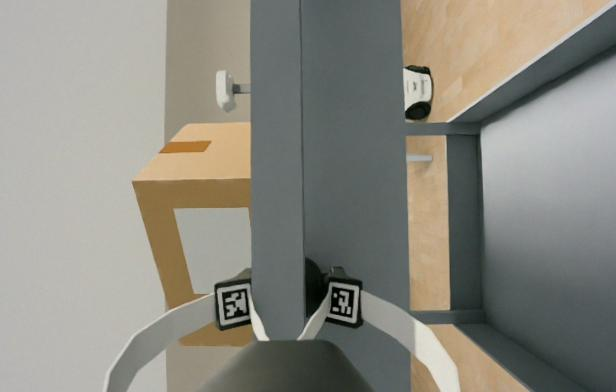

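Call:
move --r2 '{"base":{"translate_m":1.0,"strafe_m":0.11},"pace":"default","contact_limits":{"translate_m":0.7}}' --blocking false --cameras '[]'

Call:
wait --seconds 6 --cameras '["r2_head_camera","r2_wrist_camera"]'

Scene clock: 570.77 s.
move: r2 moving
r1: as last shown
r1.turned_by_imu: +0.000
r1.base_tilt: forward=-1.5 right=+1.2
r1.lidar_m: 0.39 0.46 2.03 2.09 2.37 1.63 1.54 1.36 0.92 0.86 0.57 0.45
r1.motor_effort: lift_m=+24(24) arm_m=-4(4) wheel_0=+12(13) wheel_1=-2(2) wheel_2=+12(12)
r1.servo_current: wrist_yaw_rad=91(117) wrist_pitch_rad=46(46) wrist_roll_rad=26(59) gripper_m=59(65)
r1.wrist_depth_mm: - - - 169 213 182 162 / - - - 232 211 180 163 / - - - 177 212 181 163 / - - - 174 214 182 164 / - - - 173 219 182 165 / - - 183 172 204 183 166 / - 157 - 166 207 176 165
r2.base_odometry: x=+0.071 y=-0.619 heading=-2.159
r2.turned_by_wheels: +0.000
r2.turned_by_imu: +0.000
r2.base_tilt: forward=-0.7 right=+0.1
r2.lidar_m: 0.40 0.46 2.27 2.10 2.17 2.01 1.90 1.93 2.61 2.59 2.67 0.44
r2.base_status: translate_m moving; strafe_m moving
r2.joint_positions: lift_m=+0.660 arm_m=+0.000 wrist_yaw_rad=-0.004 wrist_pitch_rad=-0.005 wrist_roll_rad=+1.569 gripper_m=+0.001
r2.joint_status: not commanded
r2.measured_speeds: translate_m=+0.122 strafe_m=+0.012 rotate_rad=+0.006 lift_m=+0.000 arm_m=+0.000 wrist_yaw_rad=+0.000 wrist_pitch_rad=+0.000 wrist_roll_rad=+0.000
r2.motor_effort: lift_m=+13(14) arm_m=-2(4) wheel_0=+7(8) wheel_1=+7(8) wheel_2=-17(18)
r2.servo_current: wrist_yaw_rad=52(52) wrist_pitch_rad=39(52) wrist_roll_rad=46(52) gripper_m=78(78)
r2.contact_limits: translate_m 0.7
r2.hand_pose: x=+0.4589 y=-0.0886 z=+0.8399 quat_wxyz=(+0.708, +0.706, -0.003, +0.000) (m; r2's base frame)
r2.wrist_depth_mm: - - - 241 240 1756 1255 / - - - 182 239 1983 - / - - 574 238 237 842 - / - - 473 237 236 820 - / - - 517 200 235 820 - / - - 188 177 182 - - / - - - - - - -
pictures: none
No camera images: "cameras" was empty.

Scene clock: 575.10 s.
earlier move: r2 done
r1.base_odometry: x=-2.016 y=+1.006 heading=+0.588
r1.turned_by_wheels: +0.000
r1.turned_by_imu: +0.000
r1.base_tilt: forward=-1.6 right=+1.2
r1.lidar_m: 0.37 0.49 1.22 4.90 2.36 1.65 1.53 1.36 0.94 0.85 0.60 0.45
r1.base_status: not commanded
r1.joint_positions: lift_m=+0.780 arm_m=+0.000 wrist_yaw_rad=+0.576 wrist_pitch_rad=+0.002 wrist_roll_rad=+0.000 gripper_m=-0.029
r1.joint_status: not commanded
r1.measured_speeds: all 0
r1.motor_effort: lift_m=+24(24) arm_m=-4(5) wheel_0=+12(13) wheel_1=-1(2) wheel_2=+12(12)
r1.servo_current: wrist_yaw_rad=104(117) wrist_pitch_rad=46(52) wrist_roll_rad=46(72) gripper_m=59(65)
r1.hand_pose: x=+0.4604 y=+0.0838 z=+0.9572 quat_wxyz=(+0.959, +0.000, +0.001, +0.284) (m; r1's base frame)
r1.wrist_depth_mm: - - - 169 213 182 162 / - - - 233 211 180 163 / - - - 177 211 181 163 / 1060 - - 175 213 182 164 / 1042 - - 173 219 182 165 / - - 183 172 205 183 165 / - 141 - 166 207 177 166
r2.base_odometry: x=-0.378 y=-1.484 heading=-2.159
r2.turned_by_wheels: +0.001
r2.turned_by_imu: +0.003
r2.base_tilt: forward=-0.7 right=+0.1
r2.lidar_m: 0.43 3.03 2.18 2.09 2.13 2.83 2.88 2.97 2.81 2.66 2.74 0.41
r2.base_status: done
r2.joint_positions: lift_m=+0.660 arm_m=+0.000 wrist_yaw_rad=+0.000 wrist_pitch_rad=-0.005 wrist_roll_rad=+1.569 gripper_m=+0.001
r2.joint_status: not commanded
r2.measured_speeds: all 0
r2.motor_effort: lift_m=+13(14) arm_m=+3(4) wheel_0=+4(13) wheel_1=+4(10) wheel_2=-2(19)
r2.servo_current: wrist_yaw_rad=46(65) wrist_pitch_rad=39(52) wrist_roll_rad=46(59) gripper_m=59(78)
r2.contact_limits: translate_m 0.7
r2.hand_pose: x=+0.4593 y=-0.0875 z=+0.8399 quat_wxyz=(+0.708, +0.706, -0.002, +0.002) (m; r2's base frame)
r2.wrist_depth_mm: - - 580 197 200 759 - / - - 488 206 207 759 - / - 477 449 158 213 788 - / - - 517 220 222 831 - / - - 591 213 230 - - / - - 187 178 182 1921 521 / - - - - 245 1708 469
wait: 4.33 of 6 s (r2 has come to rest)
pictures: r2_head_camera, r2_wrist_camera
Images, in order (width x height): r2_head_camera 420x560, r2_wrist_camera 616x392.

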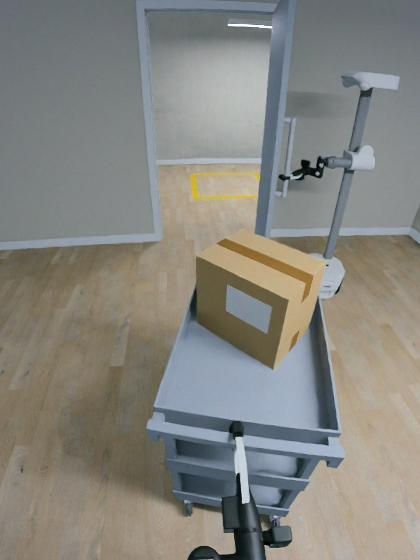

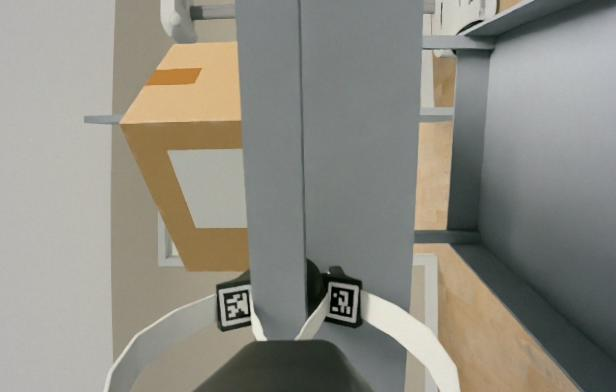

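Call:
move --r2 '{"base":{"strafe_m":-0.17},"pace":"slow","contact_limits":{"strafe_m":0.7}}' --blocking false --cameras '[]'

Call:
wait --seconds 5 --cameras '["r2_head_camera"]'

Scene clock: 591.40 s.
move: r2 moving
r1: as last shown
r1.lidar_m: 0.40 0.49 1.21 4.91 2.37 1.65 1.53 1.37 0.92 0.86 0.58 0.47
r1.motor_effort: lift_m=+24(24) arm_m=-4(4) wheel_0=+12(13) wheel_1=-2(2) wheel_2=+12(12)
r1.servo_current: wrist_yaw_rad=98(117) wrist_pitch_rad=39(52) wrist_roll_rad=52(65) gripper_m=59(65)
r1.wrist_depth_mm: - - - 169 213 182 162 / - - - 232 211 180 163 / - - - 177 211 181 163 / 1042 - - 174 214 182 165 / 1042 - - 173 219 183 165 / - - 182 172 206 183 166 / - 142 - 166 207 177 166
r2.base_odometry: x=-0.389 y=-1.476 heading=-2.158
r2.turned_by_wheels: +0.000
r2.turned_by_imu: +0.001
r2.base_tilt: forward=-0.7 right=+0.0
r2.lidar_m: 0.39 0.43 2.20 2.11 2.14 2.88 2.87 2.96 2.79 2.64 2.71 0.40
r2.base_status: strafe_m moving
r2.joint_positions: lift_m=+0.660 arm_m=+0.000 wrist_yaw_rad=+0.002 wrist_pitch_rad=-0.005 wrist_roll_rad=+1.569 gripper_m=+0.001
r2.joint_status: not commanded
r2.measured_speeds: translate_m=+0.000 strafe_m=-0.056 rotate_rad=+0.002 lift_m=+0.000 arm_m=+0.000 wrist_yaw_rad=+0.012 wrist_pitch_rad=+0.000 wrist_roll_rad=+0.000
r2.motor_effort: lift_m=+13(14) arm_m=+4(4) wheel_0=+12(12) wheel_1=-8(8) wheel_2=+0(2)
r2.servo_current: wrist_yaw_rad=52(59) wrist_pitch_rad=46(46) wrist_roll_rad=46(59) gripper_m=65(72)
r2.contact_limits: strafe_m 0.7
r2.hand_pose: x=+0.4594 y=-0.0869 z=+0.8399 quat_wxyz=(+0.708, +0.706, -0.001, +0.002) (m; r2's base frame)
r2.wrist_depth_mm: - - 569 196 198 - - / - - 492 203 205 759 - / - 473 449 157 213 809 - / - - 500 218 220 820 - / - - 597 225 229 - - / - - 189 176 181 1863 521 / - - - - 245 1661 473
pictures: none
No camera images: "cameras" was empty.

Scene clock: 593.73 s.
earlier move: r2 done
r1.base_odometry: x=-2.016 y=+1.006 heading=+0.588
r1.turned_by_wheels: +0.000
r1.turned_by_imu: +0.000
r1.base_tilt: forward=-1.6 right=+1.2
r1.lidar_m: 0.38 0.48 1.14 4.90 2.39 1.62 1.54 1.36 0.90 0.85 0.60 0.43
r1.base_status: not commanded
r1.joint_positions: lift_m=+0.780 arm_m=+0.000 wrist_yaw_rad=+0.576 wrist_pitch_rad=+0.002 wrist_roll_rad=+0.000 gripper_m=-0.029
r1.joint_status: not commanded
r1.measured_speeds: all 0
r1.motor_effort: lift_m=+24(24) arm_m=-4(4) wheel_0=+12(13) wheel_1=-2(2) wheel_2=+12(12)
r1.servo_current: wrist_yaw_rad=104(117) wrist_pitch_rad=52(52) wrist_roll_rad=33(65) gripper_m=59(65)
r1.hand_pose: x=+0.4604 y=+0.0838 z=+0.9572 quat_wxyz=(+0.959, +0.000, +0.001, +0.284) (m; r1's base frame)
r1.wrist_depth_mm: - - - 169 213 182 161 / - - - 233 211 180 163 / - - - 177 211 181 163 / 1025 - - 174 213 182 164 / 1008 - - 173 220 183 165 / - - 182 172 205 183 165 / - 142 - 166 207 177 166
r2.base_odometry: x=-0.519 y=-1.390 heading=-2.158
r2.turned_by_wheels: +0.000
r2.turned_by_imu: +0.001
r2.base_tilt: forward=-0.7 right=+0.1
r2.lidar_m: 0.40 0.42 2.39 2.26 2.29 3.05 2.87 2.96 2.62 2.49 2.58 0.43
r2.base_status: done
r2.joint_positions: lift_m=+0.660 arm_m=+0.000 wrist_yaw_rad=+0.004 wrist_pitch_rad=-0.005 wrist_roll_rad=+1.569 gripper_m=+0.001
r2.joint_status: not commanded
r2.measured_speeds: all 0
r2.motor_effort: lift_m=+13(14) arm_m=+3(4) wheel_0=+5(15) wheel_1=-4(9) wheel_2=+0(2)
r2.servo_current: wrist_yaw_rad=46(65) wrist_pitch_rad=39(52) wrist_roll_rad=46(65) gripper_m=65(72)
r2.contact_limits: strafe_m 0.7
r2.hand_pose: x=+0.4597 y=-0.0861 z=+0.8399 quat_wxyz=(+0.708, +0.706, +0.000, +0.003) (m; r2's base frame)
r2.wrist_depth_mm: - - - 239 237 1576 1229 / - - - 180 238 1808 - / - - 574 237 237 820 - / - - 473 236 236 820 - / - - 521 214 236 820 - / - - 187 177 181 - - / - - - - - - -
wait: 2.33 of 5 s (r2 has come to rest)
pictures: r2_head_camera
Images, in order (width x height): r2_head_camera 420x560.

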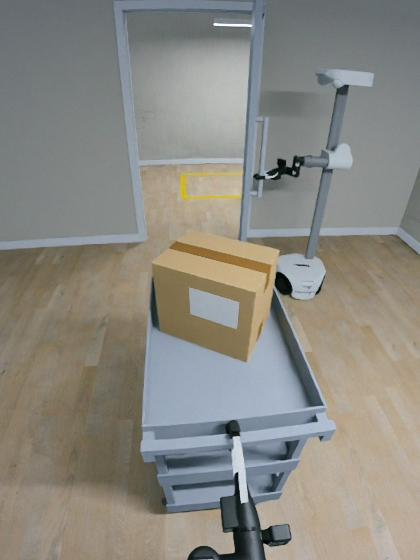

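Call:
move --r2 '{"base":{"strafe_m":-0.07},"pace":"slow","contact_limits":{"strafe_m":0.7}}' --blocking false --cameras '[]'

Call:
wait --seconds 5 --cameras '[]'

Call:
move --r2 '{"base":{"translate_m":0.5,"strafe_m":0.1},"pace":"default","contact_limits":{"translate_m":0.7}}' --blocking false --cameras '[]'

Call:
wait --seconds 5 --cameras '["r2_head_camera"]'

Scene clock: 605.37 s.
move: r2 moving
r1: as last shown
r1.lidar_m: 0.39 0.48 1.14 4.91 2.36 1.65 1.54 1.37 0.92 0.86 0.57 0.45
r1.motor_effort: lift_m=+24(24) arm_m=-4(5) wheel_0=+12(13) wheel_1=-1(2) wheel_2=+12(12)
r1.servo_current: wrist_yaw_rad=98(117) wrist_pitch_rad=46(52) wrist_roll_rad=52(59) gripper_m=65(65)
r1.wrist_depth_mm: - - - 169 213 182 161 / - - - 233 211 180 163 / - - - 177 212 181 163 / 1025 - - 175 213 182 164 / 1042 - - 173 220 183 165 / - - 183 172 206 184 166 / - 142 - 166 206 176 166
r2.base_odometry: x=-0.531 y=-1.382 heading=-2.158
r2.turned_by_wheels: +0.000
r2.turned_by_imu: +0.001
r2.base_tilt: forward=-0.7 right=+0.0
r2.lidar_m: 0.39 0.43 2.40 2.28 2.31 3.03 2.85 2.93 2.61 2.45 2.52 0.46
r2.base_status: strafe_m moving
r2.joint_positions: lift_m=+0.660 arm_m=+0.000 wrist_yaw_rad=+0.004 wrist_pitch_rad=-0.005 wrist_roll_rad=+1.569 gripper_m=+0.001
r2.joint_status: not commanded
r2.measured_speeds: translate_m=+0.000 strafe_m=-0.057 rotate_rad=+0.000 lift_m=+0.000 arm_m=+0.000 wrist_yaw_rad=+0.000 wrist_pitch_rad=+0.000 wrist_roll_rad=+0.000
r2.motor_effort: lift_m=+13(14) arm_m=+4(4) wheel_0=+9(13) wheel_1=-8(9) wheel_2=+0(1)
r2.servo_current: wrist_yaw_rad=59(59) wrist_pitch_rad=52(52) wrist_roll_rad=52(52) gripper_m=65(72)
r2.contact_limits: strafe_m 0.7
r2.hand_pose: x=+0.4597 y=-0.0861 z=+0.8399 quat_wxyz=(+0.708, +0.706, +0.000, +0.003) (m; r2's base frame)
r2.wrist_depth_mm: - - - 241 242 1576 1255 / - - - 182 240 1756 - / - - 585 239 238 831 - / - - 480 237 237 809 - / - - 508 214 236 820 - / - - 187 178 181 820 - / - - - - - - -
pictures: none
No camera images: "cameras" was empty.

Scene clock: 606.70 s.
earlier move: r2 done
r1.base_odometry: x=-2.016 y=+1.006 heading=+0.588
r1.turned_by_wheels: +0.000
r1.turned_by_imu: +0.000
r1.base_tilt: forward=-1.6 right=+1.2
r1.lidar_m: 0.39 0.50 1.12 1.67 2.39 1.65 1.54 1.37 0.93 0.86 0.58 0.44
r1.base_status: not commanded
r1.joint_positions: lift_m=+0.780 arm_m=+0.000 wrist_yaw_rad=+0.576 wrist_pitch_rad=+0.002 wrist_roll_rad=+0.000 gripper_m=-0.029
r1.joint_status: not commanded
r1.measured_speeds: all 0
r1.motor_effort: lift_m=+24(24) arm_m=-4(5) wheel_0=+12(13) wheel_1=-1(2) wheel_2=+12(12)
r1.servo_current: wrist_yaw_rad=78(117) wrist_pitch_rad=39(52) wrist_roll_rad=52(59) gripper_m=59(65)
r1.hand_pose: x=+0.4604 y=+0.0838 z=+0.9572 quat_wxyz=(+0.959, +0.000, +0.001, +0.284) (m; r1's base frame)
r1.wrist_depth_mm: - - - 169 213 182 161 / - - - 231 211 180 162 / - - - 177 213 181 163 / 1042 - - 174 213 182 164 / 1025 - - 173 218 182 165 / - - 182 172 205 183 165 / - 142 - 167 206 177 166
r2.base_odometry: x=-0.577 y=-1.351 heading=-2.158
r2.turned_by_wheels: +0.000
r2.turned_by_imu: +0.000
r2.base_tilt: forward=-0.7 right=+0.1
r2.lidar_m: 0.39 0.38 2.47 2.32 2.38 3.03 2.88 2.92 2.58 2.44 2.51 0.45
r2.base_status: done
r2.joint_positions: lift_m=+0.660 arm_m=+0.000 wrist_yaw_rad=+0.004 wrist_pitch_rad=-0.005 wrist_roll_rad=+1.569 gripper_m=+0.001
r2.joint_status: not commanded
r2.measured_speeds: all 0
r2.motor_effort: lift_m=+14(14) arm_m=+4(4) wheel_0=+6(14) wheel_1=-4(10) wheel_2=+0(2)
r2.servo_current: wrist_yaw_rad=46(59) wrist_pitch_rad=46(52) wrist_roll_rad=52(59) gripper_m=65(72)
r2.contact_limits: strafe_m 0.7
r2.hand_pose: x=+0.4597 y=-0.0861 z=+0.8399 quat_wxyz=(+0.708, +0.706, +0.000, +0.003) (m; r2's base frame)
r2.wrist_depth_mm: - - - 199 260 1618 1205 / - - - 253 254 1708 535 / - - 1756 247 248 820 - / - - 484 241 242 831 - / - - 496 213 239 820 - / - - 188 178 182 798 - / - - 574 - - - -
wait: 1.33 of 5 s (r2 has come to rest)
pictures: none
No camera images: "cameras" was empty.

Scene clock: 607.20 s.
move: r2 moving
r1: as last shown
r1.lidar_m: 0.39 0.50 1.11 1.66 2.36 1.65 1.53 1.37 0.92 0.86 0.59 0.45
r1.motor_effort: lift_m=+24(24) arm_m=-4(4) wheel_0=+12(13) wheel_1=-2(2) wheel_2=+12(12)
r1.servo_current: wrist_yaw_rad=111(111) wrist_pitch_rad=46(46) wrist_roll_rad=59(59) gripper_m=59(65)
r1.wrist_depth_mm: - - - 169 213 182 161 / - - - 233 210 180 163 / - - - 177 212 180 163 / 1025 - - 174 213 182 165 / 1008 - - 173 219 182 165 / - - 182 172 205 183 166 / - 142 - 166 206 176 166
r2.base_odometry: x=-0.589 y=-1.380 heading=-2.159
r2.turned_by_wheels: -0.001
r2.turned_by_imu: -0.001
r2.base_tilt: forward=-0.8 right=+0.1
r2.lidar_m: 0.37 0.39 2.44 2.31 2.38 3.07 2.88 3.01 2.58 2.43 2.50 0.47
r2.base_status: translate_m moving; strafe_m moving
r2.joint_positions: lift_m=+0.660 arm_m=+0.000 wrist_yaw_rad=-0.006 wrist_pitch_rad=-0.005 wrist_roll_rad=+1.569 gripper_m=+0.001
r2.joint_status: not commanded
r2.measured_speeds: translate_m=+0.122 strafe_m=+0.023 rotate_rad=+0.000 lift_m=+0.000 arm_m=+0.000 wrist_yaw_rad=-0.021 wrist_pitch_rad=+0.000 wrist_roll_rad=+0.000
r2.motor_effort: lift_m=+13(14) arm_m=+4(4) wheel_0=+3(14) wheel_1=+10(10) wheel_2=-20(20)
r2.servo_current: wrist_yaw_rad=52(59) wrist_pitch_rad=46(46) wrist_roll_rad=39(59) gripper_m=65(72)
r2.contact_limits: translate_m 0.7
r2.hand_pose: x=+0.4588 y=-0.0891 z=+0.8399 quat_wxyz=(+0.708, +0.706, -0.004, +0.000) (m; r2's base frame)
r2.wrist_depth_mm: - - - 266 272 1576 1205 / - - - 257 262 1661 521 / - - - 250 254 1808 - / - - 521 243 245 831 - / - - 488 200 238 820 - / - - 188 177 182 798 - / - - 544 - - - -
pictures: none
No camera images: "cameras" was empty.

Scene clock: 609.87 s.
earlier move: r2 done
r1.base_odometry: x=-2.016 y=+1.006 heading=+0.588
r1.turned_by_wheels: +0.000
r1.turned_by_imu: +0.000
r1.base_tilt: forward=-1.5 right=+1.2
r1.lidar_m: 0.36 0.50 0.86 4.92 2.33 1.62 1.53 1.35 0.93 0.85 0.59 0.45
r1.base_status: not commanded
r1.joint_positions: lift_m=+0.780 arm_m=+0.000 wrist_yaw_rad=+0.576 wrist_pitch_rad=+0.002 wrist_roll_rad=+0.000 gripper_m=-0.029
r1.joint_status: not commanded
r1.measured_speeds: all 0
r1.on_its_own: wrist_yaw_rad is at rest, and its servo_current (117 mA) is outside its rest range (0 to 104 mA)
r1.motor_effort: lift_m=+24(24) arm_m=-4(5) wheel_0=+12(13) wheel_1=-1(2) wheel_2=+12(12)
r1.servo_current: wrist_yaw_rad=117(117) wrist_pitch_rad=39(52) wrist_roll_rad=59(65) gripper_m=59(65)
r1.hand_pose: x=+0.4604 y=+0.0838 z=+0.9572 quat_wxyz=(+0.959, +0.000, +0.001, +0.284) (m; r1's base frame)
r1.wrist_depth_mm: - - - 169 213 182 162 / - - - 232 211 181 163 / - - - 178 212 181 163 / - 768 842 174 213 182 164 / 1281 768 831 173 220 182 164 / - 640 179 173 205 184 165 / - 143 176 167 206 177 166
r2.base_odometry: x=-0.771 y=-1.823 heading=-2.158
r2.turned_by_wheels: +0.001
r2.turned_by_imu: -0.001
r2.base_tilt: forward=-0.7 right=+0.1
r2.lidar_m: 0.37 0.36 2.36 2.23 2.29 3.08 3.37 3.45 2.64 2.51 2.59 0.45
r2.base_status: done
r2.joint_positions: lift_m=+0.660 arm_m=+0.000 wrist_yaw_rad=-0.006 wrist_pitch_rad=-0.005 wrist_roll_rad=+1.569 gripper_m=+0.001
r2.joint_status: not commanded
r2.measured_speeds: all 0
r2.motor_effort: lift_m=+14(14) arm_m=+4(4) wheel_0=+0(14) wheel_1=+4(10) wheel_2=-4(20)
r2.servo_current: wrist_yaw_rad=52(65) wrist_pitch_rad=46(52) wrist_roll_rad=46(59) gripper_m=65(72)
r2.contact_limits: translate_m 0.7
r2.hand_pose: x=+0.4588 y=-0.0891 z=+0.8399 quat_wxyz=(+0.708, +0.706, -0.004, +0.000) (m; r2's base frame)
r2.wrist_depth_mm: - - - 259 265 1366 1229 / - - - 255 257 1756 530 / - - - 248 250 831 - / - - 500 242 243 831 - / - - 492 197 238 820 - / - - 187 178 182 798 - / - - 564 - - - -
wait: 2.67 of 5 s (r2 has come to rest)
pictures: r2_head_camera
Images, in order (width x height): r2_head_camera 420x560.

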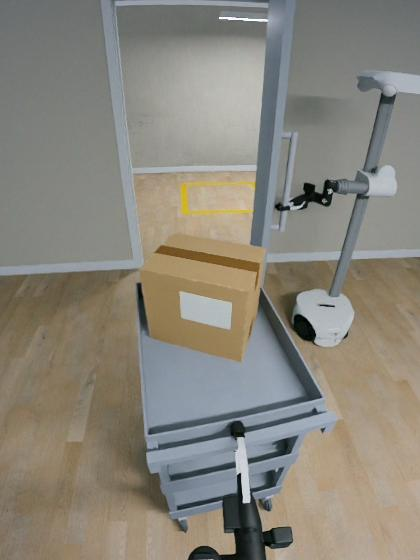

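Call:
move --r2 '{"base":{"translate_m":0.7,"strafe_m":0.17},"pace":"default","contact_limits":{"translate_m":0.6}}' --blocking false --cameras '[]'

Call:
wait --seconds 5 --cameras '["r2_head_camera"]'

Scene clock: 624.47 s.
move: r2 moving
r1.base_odometry: x=-2.016 y=+1.006 heading=+0.588
r1.turned_by_wheels: +0.000
r1.turned_by_imu: +0.000
r1.base_tilt: forward=-1.6 right=+1.2
r1.lidar_m: 0.39 0.49 0.86 4.89 2.34 1.65 1.54 1.34 0.92 0.86 0.59 0.47
r1.base_status: not commanded
r1.joint_positions: lift_m=+0.780 arm_m=+0.000 wrist_yaw_rad=+0.576 wrist_pitch_rad=+0.002 wrist_roll_rad=+0.000 gripper_m=-0.029
r1.joint_status: not commanded
r1.measured_speeds: all 0
r1.motor_effort: lift_m=+24(24) arm_m=-4(4) wheel_0=+12(13) wheel_1=-2(2) wheel_2=+12(12)
r1.servo_current: wrist_yaw_rad=104(104) wrist_pitch_rad=46(46) wrist_roll_rad=52(59) gripper_m=65(65)
r1.hand_pose: x=+0.4604 y=+0.0838 z=+0.9572 quat_wxyz=(+0.959, +0.000, +0.001, +0.284) (m; r1's base frame)
r1.wrist_depth_mm: - - - 169 213 182 162 / - - - 234 210 180 163 / - - - 177 211 181 163 / - 741 809 175 213 182 164 / 1255 750 798 173 219 182 165 / - 661 180 173 206 183 165 / - 142 176 167 206 177 165
r2.base_odometry: x=-0.782 y=-1.853 heading=-2.159
r2.turned_by_wheels: +0.000
r2.turned_by_imu: +0.000
r2.base_tilt: forward=-0.7 right=+0.1
r2.lidar_m: 0.37 0.36 2.37 2.23 2.30 3.07 3.43 3.49 2.65 2.50 2.57 0.42
r2.base_status: translate_m moving; strafe_m moving
r2.joint_positions: lift_m=+0.660 arm_m=+0.000 wrist_yaw_rad=-0.006 wrist_pitch_rad=-0.005 wrist_roll_rad=+1.569 gripper_m=+0.001
r2.joint_status: not commanded
r2.measured_speeds: translate_m=+0.120 strafe_m=+0.031 rotate_rad=-0.007 lift_m=+0.000 arm_m=+0.000 wrist_yaw_rad=+0.000 wrist_pitch_rad=+0.000 wrist_roll_rad=+0.000
r2.motor_effort: lift_m=+13(14) arm_m=+4(4) wheel_0=+9(9) wheel_1=+7(10) wheel_2=-17(18)
r2.servo_current: wrist_yaw_rad=52(59) wrist_pitch_rad=46(52) wrist_roll_rad=39(59) gripper_m=72(72)
r2.contact_limits: translate_m 0.6
r2.hand_pose: x=+0.4588 y=-0.0891 z=+0.8399 quat_wxyz=(+0.708, +0.706, -0.004, +0.000) (m; r2's base frame)
r2.wrist_depth_mm: - - - 260 283 1308 1182 / - - - 256 258 1808 535 / - - - 248 251 788 - / - - 504 243 243 831 - / - - 492 199 237 831 - / - - 188 177 182 798 - / - - 559 - - - -
pictures: none
No camera images: "cameras" was empty.

Scene clock: 627.83 s.
earlier move: r2 done
r1.base_odometry: x=-2.016 y=+1.006 heading=+0.588
r1.turned_by_wheels: +0.000
r1.turned_by_imu: +0.000
r1.base_tilt: forward=-1.6 right=+1.2
r1.lidar_m: 0.38 0.49 1.16 4.90 2.34 1.65 1.53 1.37 0.92 0.86 0.59 0.47
r1.base_status: not commanded
r1.joint_positions: lift_m=+0.780 arm_m=+0.000 wrist_yaw_rad=+0.576 wrist_pitch_rad=+0.002 wrist_roll_rad=+0.000 gripper_m=-0.029
r1.joint_status: not commanded
r1.measured_speeds: all 0
r1.motor_effort: lift_m=+24(24) arm_m=-4(4) wheel_0=+12(13) wheel_1=-1(2) wheel_2=+12(12)
r1.servo_current: wrist_yaw_rad=85(117) wrist_pitch_rad=46(52) wrist_roll_rad=39(65) gripper_m=59(65)
r1.hand_pose: x=+0.4604 y=+0.0838 z=+0.9572 quat_wxyz=(+0.959, +0.000, +0.001, +0.284) (m; r1's base frame)
r1.wrist_depth_mm: - - 167 170 213 183 162 / - - - 233 211 180 163 / - - - 177 211 181 164 / - 1182 - 175 213 182 164 / - - 946 174 220 182 164 / - - 182 172 205 183 165 / - 157 - 166 207 176 166
r2.base_odometry: x=-1.017 y=-2.499 heading=-2.158
r2.turned_by_wheels: +0.001
r2.turned_by_imu: -0.001
r2.base_tilt: forward=-0.7 right=+0.1
r2.lidar_m: 0.38 0.41 2.24 2.10 2.19 2.87 4.21 3.95 2.81 2.62 1.15 0.41
r2.base_status: done
r2.joint_positions: lift_m=+0.660 arm_m=+0.000 wrist_yaw_rad=-0.006 wrist_pitch_rad=-0.005 wrist_roll_rad=+1.569 gripper_m=+0.001
r2.joint_status: not commanded
r2.measured_speeds: all 0
r2.motor_effort: lift_m=+14(14) arm_m=+4(4) wheel_0=+2(9) wheel_1=+2(10) wheel_2=-3(18)
r2.servo_current: wrist_yaw_rad=52(65) wrist_pitch_rad=46(52) wrist_roll_rad=39(59) gripper_m=59(78)
r2.contact_limits: translate_m 0.6
r2.hand_pose: x=+0.4588 y=-0.0891 z=+0.8399 quat_wxyz=(+0.708, +0.706, -0.004, +0.000) (m; r2's base frame)
r2.wrist_depth_mm: - - - 193 252 - - / - - - 248 249 1808 530 / 1618 - - 244 244 809 - / 1618 - 480 239 241 831 - / 1576 - 504 196 236 809 - / 1576 - 187 177 182 809 - / - - 585 - - - -
wait: 3.37 of 5 s (r2 has come to rest)
pictures: r2_head_camera
Images, in order (width x height): r2_head_camera 420x560.

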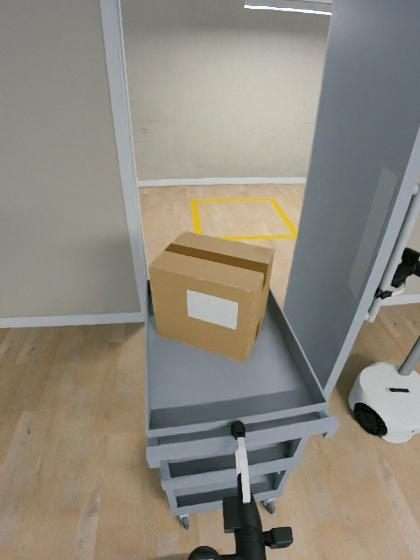

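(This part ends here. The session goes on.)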